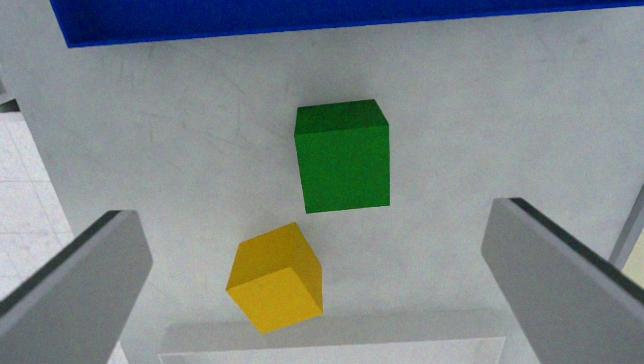

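move(target={"side": "left", "x": 0.414, "y": -0.024, "z": 0.975, "quat_wxyz": [0.9994, 0, 0, 0.033]}, min_time_s=1, cameras=["head_camera", "left_wrist_camera"])

Scene clock: 126.17 s.
Joint torques (N m): left_arm=[-20.15 1.98 8.31 -3.85 0.05 -0.23 -0.34] | right_arm=[12.98 -2.11 -0.93 4.01 -0.18 0.63 0.12]
External joint torques (N m): left_arm=[0.01 -1.92 -1.25 -0.33 0 -0.19 -0.34] | right_arm=[0.35 0.15 -0.53 -0.55 -0.1 0.1 0.13]
Wrist force (N): left_arm=[-0.7 0.3 -6.4] | right_arm=[1.8 -1.0 -4.9]
Wrist torque (N m): left_arm=[-0.13 -0.09 0.05] | right_arm=[0.15 0.00 0.12]
Wrist force, peak (N): left_arm=[-1.1 0.7 -7.5] | right_arm=[2.9 0.1 -5.1]
move: done
base_odometry: x=+2.364 y=-1.000 heading=-0.401
lidar_m: 0.63 0.30 0.36 1.92 1.94 2.82 4.85 2.73 2.46 0.94 0.96 0.93
base_status: not commanded
joint_positions: torso_squat_rad=+0.350 torso_shift_rad=+0.250 torso_pitch_rad=+0.350 torso_yaw_rad=+0.000 left_shoulder_pitch_rad=-1.508 left_shoulder_roll_rad=+0.435 left_shoulder_yaw_rad=-1.023 left_elbow_rad=-1.507 left_forearm_roll_rad=+1.180 left_wrist_pitch_rad=+1.693 left_hand_roll_rad=+1.409 left_gripper_m=+0.100 right_shoulder_pitch_rad=+0.200 right_shoulder_roll_rad=-0.037 right_shoulder_yaw_rad=+0.014 right_elbow_rad=-0.224 right_forearm_roll_rad=-0.044 right_wrist_pitch_rad=-0.021 right_hand_roll_rad=+0.000 right_gripper_m=+0.100 head_pan_rad=+0.000 head_tilt_rad=+0.850
joint_status: all done
wheel_motors_off: 0
motor_effort: left_wheel=-2(2) right_wheel=+2(3)
chest: x=+0.0407 y=+0.0006 z=+1.2083 quat_wxyz=(+0.985, +0.000, +0.174, +0.000) (m; base frame)
left_hand: x=+0.4142 y=-0.0240 z=+0.9752 quat_wxyz=(+0.999, +0.000, +0.000, +0.033) (m; base frame)
left_hand_status: reached (checked arc, planned for 1.0 s): 0 mm and 0.0 deg off.
right_hand: x=-0.2229 y=-0.2493 z=+0.5772 quat_wxyz=(+0.988, -0.028, +0.146, -0.041) (m; base frame)
pictures: head_camera, left_wrist_camera
camera_calibration:
head_camera: T_world_to_cam=[[0.0249937, -0.999673, 0.0054283, -0.0130745], [-0.91455, -0.0250575, -0.403695, 0.737847], [0.403699, 0.00512535, -0.914878, 1.15672], [0, 0, 0, 1]] pos_world=[0.208158, -0.000510247, 1.3562]
left_wrist_camera: T_world_to_cam=[[0.997569, 0.0601492, 0.0351988, -0.443301], [0.0360518, -0.877628, 0.477986, -0.47197], [0.0596419, -0.475554, -0.877662, 0.892918], [0, 0, 0, 1]] pos_world=[0.405983, 0.0370812, 1.02488]

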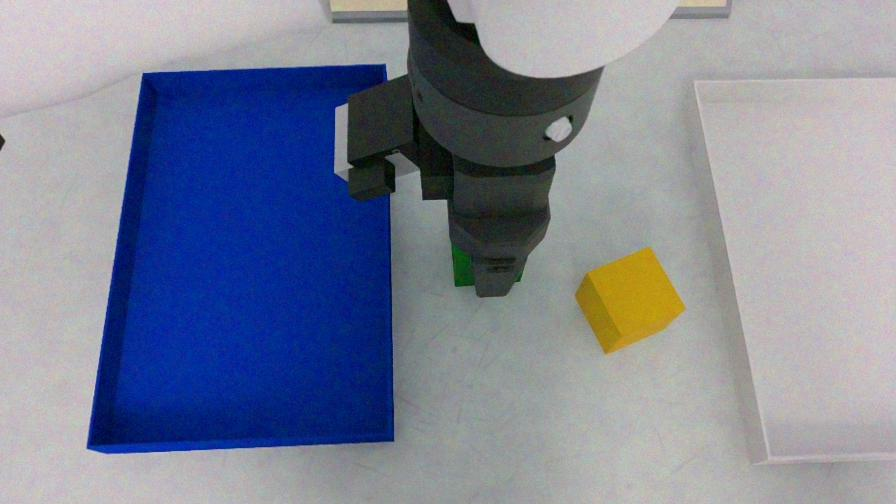

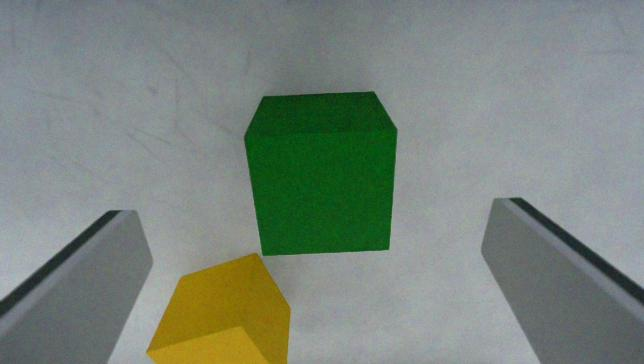

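move(target={"side": "left", "x": 0.415, "y": -0.021, "z": 0.92, "quat_wxyz": [0.9994, 0, 0, 0.033]}, min_time_s=1.2)

move(joints={"left_gripper_m": 0.03}, cameras=["head_camera", "left_wrist_camera"])

Scene clock: 141.27 s.
Joint torques (N m): left_arm=[-19.51 0.56 8.14 -4.03 0.05 -0.29 -0.39] | right_arm=[13.04 -2.27 -1.03 4.11 -0.18 0.61 0.16]
External joint torques (N m): left_arm=[0.35 -2.63 -1.01 0.03 0 -0.25 -0.39] | right_arm=[0.41 -0.01 -0.63 -0.45 -0.1 0.07 0.18]
Wrist force (N): left_arm=[-1.0 1.2 -6.3] | right_arm=[1.9 -0.9 -4.5]
Wrist torque (N m): left_arm=[-0.23 -0.12 0.12] | right_arm=[0.15 0.04 0.08]
Wrist force, peak (N): left_arm=[-1.1 0.3 -7.4] | right_arm=[2.8 -0.1 -5.7]
move: done
base_odometry: x=+2.364 y=-1.000 heading=-0.401
lidar_m: 0.63 0.29 0.35 1.93 1.94 2.84 4.86 2.73 2.47 0.95 0.96 0.94
base_status: not commanded
joint_positions: torso_squat_rad=+0.350 torso_shift_rad=+0.250 torso_pitch_rad=+0.350 torso_yaw_rad=+0.000 left_shoulder_pitch_rad=-1.426 left_shoulder_roll_rad=+0.406 left_shoulder_yaw_rad=-1.089 left_elbow_rad=-1.431 left_forearm_roll_rad=+1.098 left_wrist_pitch_rad=+1.582 left_hand_roll_rad=+1.360 left_gripper_m=+0.100 right_shoulder_pitch_rad=+0.200 right_shoulder_roll_rad=-0.037 right_shoulder_yaw_rad=+0.014 right_elbow_rad=-0.224 right_forearm_roll_rad=-0.044 right_wrist_pitch_rad=-0.021 right_hand_roll_rad=+0.000 right_gripper_m=+0.100 head_pan_rad=+0.000 head_tilt_rad=+0.850
joint_status: all done
wheel_motors_off: 0
motor_effort: left_wheel=-2(2) right_wheel=+3(4)
chest: x=+0.0407 y=+0.0006 z=+1.2083 quat_wxyz=(+0.985, +0.000, +0.174, +0.000) (m; base frame)
left_hand: x=+0.4150 y=-0.0206 z=+0.9206 quat_wxyz=(+0.999, +0.000, -0.001, +0.033) (m; base frame)
left_hand_status: reached (checked arc, planned for 1.2 s): 1 mm and 0.1 deg off.
right_hand: x=-0.2229 y=-0.2493 z=+0.5772 quat_wxyz=(+0.988, -0.028, +0.146, -0.041) (m; base frame)
pictures: none

Scene clock: 142.60 s.
Joint torques (N m): left_arm=[-19.05 0.85 7.82 -4.36 -0.07 -0.21 -0.46] | right_arm=[13.13 -2.15 -0.96 3.92 -0.21 0.54 0.22]
External joint torques (N m): left_arm=[0.81 -2.34 -1.32 -0.3 -0.12 -0.17 -0.46] | right_arm=[0.5 0.11 -0.56 -0.64 -0.12 0.01 0.24]
Wrist force (N): left_arm=[-0.4 0.3 -6.5] | right_arm=[2.1 -0.7 -5.0]
Wrist torque (N m): left_arm=[-0.12 -0.13 0.08] | right_arm=[0.09 0.02 0.10]
Wrist force, peak (N): left_arm=[-1.5 0.7 -7.2] | right_arm=[2.5 -1.3 -5.3]
move: off_target
base_odometry: x=+2.364 y=-1.000 heading=-0.401
lidar_m: 0.63 0.29 0.36 1.93 1.94 2.83 4.86 2.73 2.47 0.95 0.97 0.93
base_status: not commanded
joint_positions: torso_squat_rad=+0.350 torso_shift_rad=+0.250 torso_pitch_rad=+0.350 torso_yaw_rad=+0.000 left_shoulder_pitch_rad=-1.426 left_shoulder_roll_rad=+0.406 left_shoulder_yaw_rad=-1.089 left_elbow_rad=-1.431 left_forearm_roll_rad=+1.098 left_wrist_pitch_rad=+1.582 left_hand_roll_rad=+1.360 left_gripper_m=+0.050 right_shoulder_pitch_rad=+0.200 right_shoulder_roll_rad=-0.037 right_shoulder_yaw_rad=+0.014 right_elbow_rad=-0.224 right_forearm_roll_rad=-0.044 right_wrist_pitch_rad=-0.021 right_hand_roll_rad=+0.000 right_gripper_m=+0.100 head_pan_rad=+0.000 head_tilt_rad=+0.850
joint_status: left_gripper_m off_target (ended at +0.050, target +0.030)
wheel_motors_off: 0
motor_effort: left_wheel=-2(2) right_wheel=+2(4)
chest: x=+0.0407 y=+0.0006 z=+1.2083 quat_wxyz=(+0.985, +0.000, +0.174, +0.000) (m; base frame)
left_hand: x=+0.4150 y=-0.0206 z=+0.9206 quat_wxyz=(+0.999, +0.000, -0.001, +0.033) (m; base frame)
right_hand: x=-0.2229 y=-0.2493 z=+0.5772 quat_wxyz=(+0.988, -0.028, +0.146, -0.041) (m; base frame)
pictures: head_camera, left_wrist_camera
camera_calibration:
head_camera: T_world_to_cam=[[0.0249937, -0.999673, 0.0054283, -0.0130745], [-0.91455, -0.0250575, -0.403695, 0.737847], [0.403699, 0.00512535, -0.914878, 1.15672], [0, 0, 0, 1]] pos_world=[0.208158, -0.000510247, 1.3562]
left_wrist_camera: T_world_to_cam=[[0.997526, 0.0601978, 0.0363075, -0.443335], [0.0355566, -0.877574, 0.478122, -0.442885], [0.0606443, -0.475648, -0.877543, 0.845914], [0, 0, 0, 1]] pos_world=[0.406685, 0.0403809, 0.970175]

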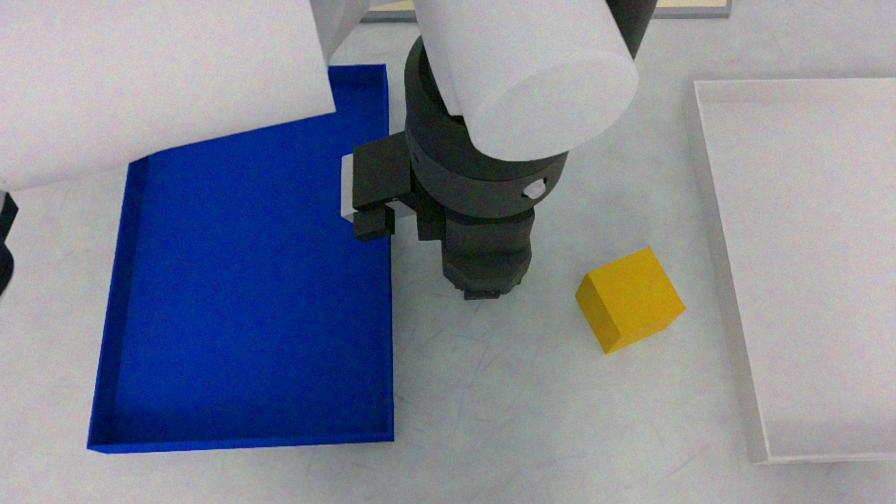

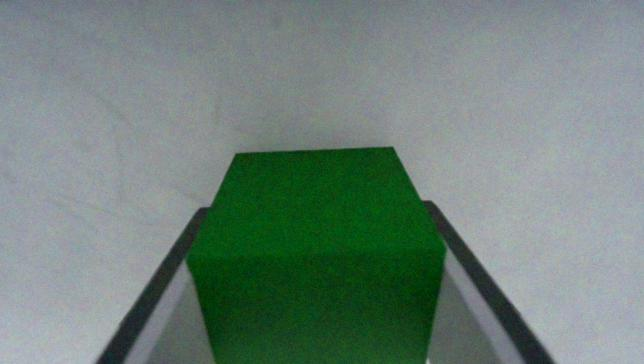

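move(target={"side": "left", "x": 0.415, "y": -0.021, "z": 1.0, "quat_wxyz": [0.9994, 0, 0, 0.033]}, min_time_s=1.2, cameras=["left_wrist_camera"])

move(target={"side": "left", "x": 0.415, "y": 0.14, "z": 1.0, "quat_wxyz": [0.9994, 0, 0, 0.033]}, min_time_s=1.5)

move(target={"side": "left", "x": 0.415, "y": 0.14, "z": 0.945, "quat_wxyz": [0.9994, 0, 0, 0.033]}, min_time_s=1.2, cameras=["head_camera", "left_wrist_camera"])

Scene clock: 153.93 s.
Joint torques (N m): left_arm=[-22.3 4.96 10.91 -4.22 0.31 0.32 0.38] | right_arm=[12.75 -2.1 -0.95 4.03 -0.17 0.62 0.14]
External joint torques (N m): left_arm=[-2.02 0.69 1.23 -1 0.25 0.36 0.38] | right_arm=[0.12 0.16 -0.55 -0.53 -0.08 0.09 0.16]
Wrist force (N): left_arm=[-0.6 0.5 -7.6] | right_arm=[2.4 -0.9 -4.6]
Wrist torque (N m): left_arm=[-0.16 -0.09 -0.01] | right_arm=[0.14 0.11 0.10]
Wrist force, peak (N): left_arm=[-0.9 0.6 -8.1] | right_arm=[1.9 -1.6 -5.5]
move: done
base_odometry: x=+2.364 y=-1.000 heading=-0.401
lidar_m: 0.62 0.29 0.35 1.93 1.95 2.83 4.85 2.74 2.47 0.94 0.96 0.93
base_status: not commanded
joint_positions: torso_squat_rad=+0.350 torso_shift_rad=+0.250 torso_pitch_rad=+0.350 torso_yaw_rad=+0.000 left_shoulder_pitch_rad=-1.542 left_shoulder_roll_rad=+0.456 left_shoulder_yaw_rad=-0.988 left_elbow_rad=-1.536 left_forearm_roll_rad=+1.221 left_wrist_pitch_rad=+1.742 left_hand_roll_rad=+1.421 left_gripper_m=+0.050 right_shoulder_pitch_rad=+0.200 right_shoulder_roll_rad=-0.037 right_shoulder_yaw_rad=+0.014 right_elbow_rad=-0.224 right_forearm_roll_rad=-0.044 right_wrist_pitch_rad=-0.021 right_hand_roll_rad=+0.000 right_gripper_m=+0.100 head_pan_rad=+0.000 head_tilt_rad=+0.850
joint_status: all done
wheel_motors_off: 0
motor_effort: left_wheel=-2(2) right_wheel=+1(3)
chest: x=+0.0407 y=+0.0006 z=+1.2083 quat_wxyz=(+0.985, +0.000, +0.174, +0.000) (m; base frame)
left_hand: x=+0.4149 y=-0.0211 z=+0.9999 quat_wxyz=(+0.999, +0.000, +0.000, +0.033) (m; base frame)
left_hand_status: reached (checked arc, planned for 1.2 s): 0 mm and 0.0 deg off.
right_hand: x=-0.2229 y=-0.2493 z=+0.5772 quat_wxyz=(+0.988, -0.028, +0.146, -0.041) (m; base frame)
pictures: left_wrist_camera
camera_calibration:
left_wrist_camera: T_world_to_cam=[[0.997638, 0.0595211, 0.0343003, -0.444092], [0.0359459, -0.877782, 0.477709, -0.480956], [0.058542, -0.475348, -0.877848, 0.916437], [0, 0, 0, 1]] pos_world=[0.406681, 0.0398841, 1.04948]

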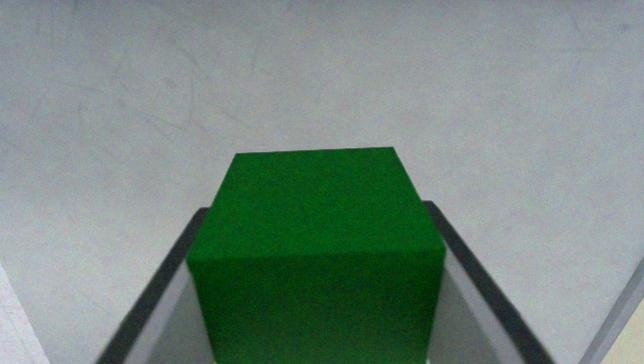

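Scene clock: 155.77 s.
Joint torques (N m): left_arm=[-17.68 8.02 10.81 -3.87 0.14 -0.36 -0.2] | right_arm=[13.02 -2.17 -0.94 4 -0.22 0.55 0.14]
External joint torques (N m): left_arm=[-0.01 0.47 0.79 -1.41 0.09 -0.31 -0.2] | right_arm=[0.4 0.1 -0.54 -0.56 -0.14 0.02 0.16]
Wrist force (N): left_arm=[-0.4 0.8 -7.8] | right_arm=[2.2 -0.5 -4.7]
Wrist torque (N m): left_arm=[-0.17 -0.13 0.14] | right_arm=[0.05 0.06 0.12]
Wrist force, peak (N): left_arm=[-1.1 1.3 -8.2] | right_arm=[2.7 -1.2 -5.1]
move: done
base_odometry: x=+2.364 y=-1.000 heading=-0.401
lidar_m: 0.62 0.30 0.36 1.93 1.95 2.83 4.86 2.72 2.47 0.95 0.96 0.93
base_status: not commanded
joint_positions: torso_squat_rad=+0.350 torso_shift_rad=+0.250 torso_pitch_rad=+0.350 torso_yaw_rad=+0.000 left_shoulder_pitch_rad=-1.299 left_shoulder_roll_rad=+0.954 left_shoulder_yaw_rad=-0.874 left_elbow_rad=-1.901 left_forearm_roll_rad=+1.308 left_wrist_pitch_rad=+1.699 left_hand_roll_rad=+1.255 left_gripper_m=+0.050 right_shoulder_pitch_rad=+0.200 right_shoulder_roll_rad=-0.037 right_shoulder_yaw_rad=+0.014 right_elbow_rad=-0.224 right_forearm_roll_rad=-0.044 right_wrist_pitch_rad=-0.021 right_hand_roll_rad=+0.000 right_gripper_m=+0.100 head_pan_rad=+0.000 head_tilt_rad=+0.850
joint_status: all done
wheel_motors_off: 0
motor_effort: left_wheel=-2(2) right_wheel=+1(3)
chest: x=+0.0407 y=+0.0006 z=+1.2083 quat_wxyz=(+0.985, +0.000, +0.174, +0.000) (m; base frame)
left_hand: x=+0.4150 y=+0.1399 z=+1.0001 quat_wxyz=(+0.999, +0.000, +0.000, +0.033) (m; base frame)
left_hand_status: reached (checked arc, planned for 1.5 s): 0 mm and 0.0 deg off.
right_hand: x=-0.2229 y=-0.2493 z=+0.5772 quat_wxyz=(+0.988, -0.028, +0.146, -0.041) (m; base frame)
pictures: none

Scene clock: 157.30 s.
Joint torques (N m): left_arm=[-17.02 4.99 8.53 -3.6 -0.07 -0.25 -0.23] | right_arm=[12.96 -2.26 -1.18 3.98 -0.12 0.59 0.2]
External joint torques (N m): left_arm=[0.42 -2.42 -1.28 -0.28 -0.11 -0.2 -0.23] | right_arm=[0.34 0.01 -0.78 -0.58 -0.04 0.06 0.22]
Wrist force (N): left_arm=[-0.9 0.7 -7.2] | right_arm=[2.4 -1.1 -5.0]
Wrist torque (N m): left_arm=[-0.18 -0.12 0.09] | right_arm=[0.17 0.06 0.12]
Wrist force, peak (N): left_arm=[-0.3 1.2 -8.0] | right_arm=[2.6 -0.9 -5.2]
move: done
base_odometry: x=+2.364 y=-1.000 heading=-0.401
lidar_m: 0.63 0.30 0.36 1.93 1.95 2.83 4.86 2.72 2.48 0.94 0.97 0.94
base_status: not commanded
joint_positions: torso_squat_rad=+0.350 torso_shift_rad=+0.250 torso_pitch_rad=+0.350 torso_yaw_rad=+0.000 left_shoulder_pitch_rad=-1.215 left_shoulder_roll_rad=+0.911 left_shoulder_yaw_rad=-0.943 left_elbow_rad=-1.842 left_forearm_roll_rad=+1.192 left_wrist_pitch_rad=+1.595 left_hand_roll_rad=+1.218 left_gripper_m=+0.050 right_shoulder_pitch_rad=+0.200 right_shoulder_roll_rad=-0.037 right_shoulder_yaw_rad=+0.014 right_elbow_rad=-0.224 right_forearm_roll_rad=-0.044 right_wrist_pitch_rad=-0.021 right_hand_roll_rad=+0.000 right_gripper_m=+0.100 head_pan_rad=+0.000 head_tilt_rad=+0.850
joint_status: all done
wheel_motors_off: 0
motor_effort: left_wheel=-2(2) right_wheel=+2(3)
chest: x=+0.0407 y=+0.0006 z=+1.2083 quat_wxyz=(+0.985, +0.000, +0.174, +0.000) (m; base frame)
left_hand: x=+0.4149 y=+0.1403 z=+0.9455 quat_wxyz=(+0.999, +0.000, -0.001, +0.033) (m; base frame)
left_hand_status: reached (checked arc, planned for 1.2 s): 1 mm and 0.1 deg off.
right_hand: x=-0.2229 y=-0.2493 z=+0.5772 quat_wxyz=(+0.988, -0.028, +0.146, -0.041) (m; base frame)
pictures: head_camera, left_wrist_camera
camera_calibration:
head_camera: T_world_to_cam=[[0.0249937, -0.999673, 0.0054283, -0.0130745], [-0.91455, -0.0250575, -0.403695, 0.737847], [0.403699, 0.00512535, -0.914878, 1.15672], [0, 0, 0, 1]] pos_world=[0.208158, -0.000510247, 1.3562]
left_wrist_camera: T_world_to_cam=[[0.997561, 0.0600088, 0.0356437, -0.453239], [0.0357481, -0.877895, 0.477516, -0.312999], [0.0599466, -0.475078, -0.8779, 0.944823], [0, 0, 0, 1]] pos_world=[0.406684, 0.201283, 0.995077]

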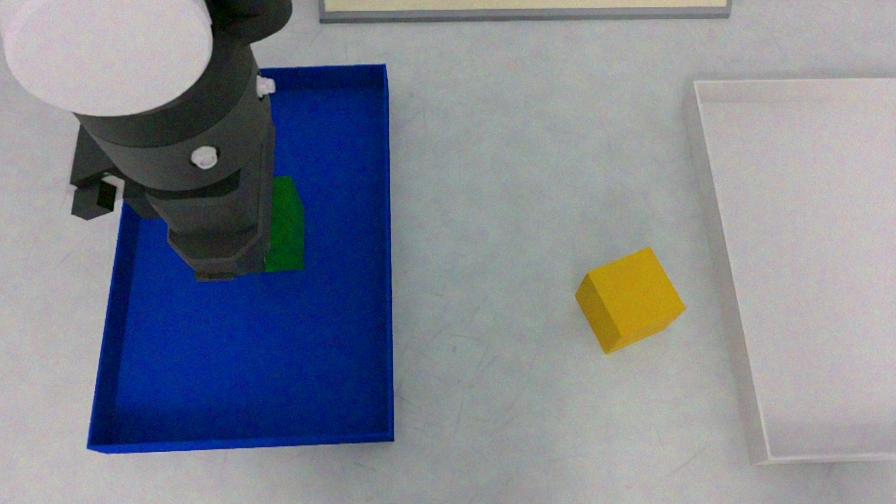

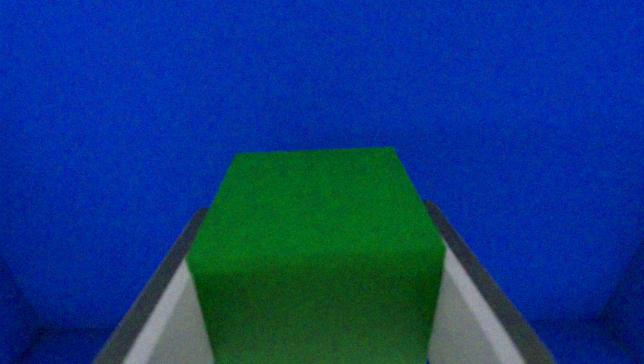

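move(target={"side": "left", "x": 0.415, "y": 0.14, "z": 0.929, "quat_wxyz": [0.9994, 0, 0, 0.033]}, min_time_s=0.8)

move(target={"side": "left", "x": 0.415, "y": 0.14, "z": 0.924, "quat_wxyz": [0.9994, 0, 0, 0.033]}, min_time_s=0.8)

Scene clock: 161.93 s.
Joint torques (N m): left_arm=[-17.08 4.74 8.4 -4.09 -0.1 -0.28 -0.33] | right_arm=[13.1 -2.51 -0.85 4.01 -0.2 0.64 0.2]
External joint torques (N m): left_arm=[0.31 -2.59 -1.32 -0.55 -0.14 -0.23 -0.33] | right_arm=[0.47 -0.25 -0.45 -0.55 -0.11 0.11 0.22]
Wrist force (N): left_arm=[-0.9 1.0 -7.7] | right_arm=[2.5 -1.3 -4.4]
Wrist torque (N m): left_arm=[-0.18 -0.12 0.10] | right_arm=[0.17 0.12 0.10]
Wrist force, peak (N): left_arm=[-0.8 0.7 -8.2] | right_arm=[3.5 -1.0 -5.2]
move: done
base_odometry: x=+2.364 y=-1.000 heading=-0.401
lidar_m: 0.63 0.29 0.36 1.93 1.94 2.84 4.86 2.72 2.47 0.95 0.97 0.93
base_status: not commanded
joint_positions: torso_squat_rad=+0.350 torso_shift_rad=+0.250 torso_pitch_rad=+0.350 torso_yaw_rad=+0.000 left_shoulder_pitch_rad=-1.193 left_shoulder_roll_rad=+0.894 left_shoulder_yaw_rad=-0.963 left_elbow_rad=-1.814 left_forearm_roll_rad=+1.161 left_wrist_pitch_rad=+1.564 left_hand_roll_rad=+1.204 left_gripper_m=+0.050 right_shoulder_pitch_rad=+0.200 right_shoulder_roll_rad=-0.037 right_shoulder_yaw_rad=+0.014 right_elbow_rad=-0.224 right_forearm_roll_rad=-0.044 right_wrist_pitch_rad=-0.021 right_hand_roll_rad=+0.000 right_gripper_m=+0.100 head_pan_rad=+0.000 head_tilt_rad=+0.850
joint_status: all done
wheel_motors_off: 0
motor_effort: left_wheel=-2(2) right_wheel=+2(3)
chest: x=+0.0407 y=+0.0006 z=+1.2083 quat_wxyz=(+0.985, +0.000, +0.174, +0.000) (m; base frame)
left_hand: x=+0.4152 y=+0.1401 z=+0.9293 quat_wxyz=(+0.999, +0.000, +0.000, +0.033) (m; base frame)
left_hand_status: reached (checked arc, planned for 0.8 s): 0 mm and 0.0 deg off.
right_hand: x=-0.2229 y=-0.2493 z=+0.5772 quat_wxyz=(+0.988, -0.028, +0.146, -0.041) (m; base frame)
pictures: none

Scene clock: 163.07 s.
Joint torques (N m): left_arm=[-16.37 4.4 7.86 -3.36 -0.08 -0.29 -0.3] | right_arm=[12.85 -2.37 -1.03 4.03 -0.18 0.65 0.1]
External joint torques (N m): left_arm=[1.01 -2.92 -1.83 0.24 -0.12 -0.25 -0.3] | right_arm=[0.23 -0.11 -0.63 -0.53 -0.1 0.12 0.12]
Wrist force (N): left_arm=[-1.1 0.3 -7.7] | right_arm=[2.2 -0.7 -4.5]
Wrist torque (N m): left_arm=[-0.11 -0.11 0.12] | right_arm=[0.07 0.03 0.12]
Wrist force, peak (N): left_arm=[-1.1 0.7 -8.2] | right_arm=[2.5 -1.8 -5.2]
move: done
base_odometry: x=+2.364 y=-1.000 heading=-0.401
lidar_m: 0.63 0.30 0.35 1.93 1.95 2.83 4.85 2.73 2.47 0.95 0.97 0.93
base_status: not commanded
joint_positions: torso_squat_rad=+0.350 torso_shift_rad=+0.250 torso_pitch_rad=+0.350 torso_yaw_rad=+0.000 left_shoulder_pitch_rad=-1.187 left_shoulder_roll_rad=+0.889 left_shoulder_yaw_rad=-0.969 left_elbow_rad=-1.806 left_forearm_roll_rad=+1.151 left_wrist_pitch_rad=+1.554 left_hand_roll_rad=+1.200 left_gripper_m=+0.050 right_shoulder_pitch_rad=+0.200 right_shoulder_roll_rad=-0.037 right_shoulder_yaw_rad=+0.014 right_elbow_rad=-0.224 right_forearm_roll_rad=-0.044 right_wrist_pitch_rad=-0.021 right_hand_roll_rad=+0.000 right_gripper_m=+0.100 head_pan_rad=+0.000 head_tilt_rad=+0.850
joint_status: all done
wheel_motors_off: 0
motor_effort: left_wheel=-2(2) right_wheel=+3(3)
chest: x=+0.0407 y=+0.0006 z=+1.2083 quat_wxyz=(+0.985, +0.000, +0.174, +0.000) (m; base frame)
left_hand: x=+0.4152 y=+0.1401 z=+0.9244 quat_wxyz=(+0.999, +0.000, +0.000, +0.033) (m; base frame)
left_hand_status: reached (checked arc, planned for 0.8 s): 0 mm and 0.0 deg off.
right_hand: x=-0.2229 y=-0.2493 z=+0.5772 quat_wxyz=(+0.988, -0.028, +0.146, -0.041) (m; base frame)
pictures: none

move(target={"side": "left", "x": 0.415, "y": 0.14, "z": 0.920, "quat_wxyz": [0.9994, 0, 0, 0.033]}, min_time_s=0.8, cameras=["left_wrist_camera"])

Scene clock: 168.00 s.
Joint torques (N m): left_arm=[-11.47 3.36 4.09 -1.29 -0.46 -1.13 -0.46] | right_arm=[12.78 -2.47 -1.06 4.01 -0.2 0.56 0.03]
External joint torques (N m): left_arm=[5.91 -3.94 -5.58 2.35 -0.5 -1.08 -0.46] | right_arm=[0.17 -0.21 -0.66 -0.54 -0.11 0.03 0.05]
Wrist force (N): left_arm=[-4.3 3.2 13.0] | right_arm=[1.9 -0.6 -5.0]
Wrist torque (N m): left_arm=[-0.04 -0.21 0.16] | right_arm=[0.11 0.00 0.06]
Wrist force, peak (N): left_arm=[-4.4 2.7 14.0] | right_arm=[2.8 -0.9 -5.6]
move: done
base_odometry: x=+2.364 y=-1.000 heading=-0.401
lidar_m: 0.63 0.29 0.36 1.93 1.94 2.84 4.85 2.73 2.47 0.95 0.96 0.93
base_status: not commanded
joint_positions: torso_squat_rad=+0.350 torso_shift_rad=+0.250 torso_pitch_rad=+0.350 torso_yaw_rad=+0.000 left_shoulder_pitch_rad=-1.183 left_shoulder_roll_rad=+0.885 left_shoulder_yaw_rad=-0.973 left_elbow_rad=-1.799 left_forearm_roll_rad=+1.144 left_wrist_pitch_rad=+1.546 left_hand_roll_rad=+1.197 left_gripper_m=+0.050 right_shoulder_pitch_rad=+0.200 right_shoulder_roll_rad=-0.037 right_shoulder_yaw_rad=+0.014 right_elbow_rad=-0.224 right_forearm_roll_rad=-0.044 right_wrist_pitch_rad=-0.021 right_hand_roll_rad=+0.000 right_gripper_m=+0.100 head_pan_rad=+0.000 head_tilt_rad=+0.850
joint_status: all done
wheel_motors_off: 0
motor_effort: left_wheel=-2(2) right_wheel=+2(3)
chest: x=+0.0405 y=+0.0006 z=+1.2084 quat_wxyz=(+0.985, +0.000, +0.174, +0.000) (m; base frame)
left_hand: x=+0.4157 y=+0.1399 z=+0.9213 quat_wxyz=(+0.999, +0.000, -0.002, +0.033) (m; base frame)
left_hand_status: reached (checked arc, planned for 0.8 s): 2 mm and 0.2 deg off.
right_hand: x=-0.2229 y=-0.2493 z=+0.5772 quat_wxyz=(+0.988, -0.028, +0.146, -0.041) (m; base frame)
pictures: left_wrist_camera
camera_calibration:
left_wrist_camera: T_world_to_cam=[[0.997502, 0.0598591, 0.0375077, -0.45481], [0.0346641, -0.877437, 0.478438, -0.302361], [0.0615495, -0.475942, -0.87732, 0.922297], [0, 0, 0, 1]] pos_world=[0.407388, 0.200882, 0.97087]

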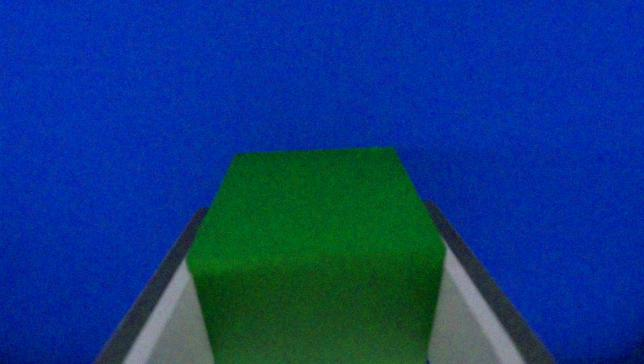

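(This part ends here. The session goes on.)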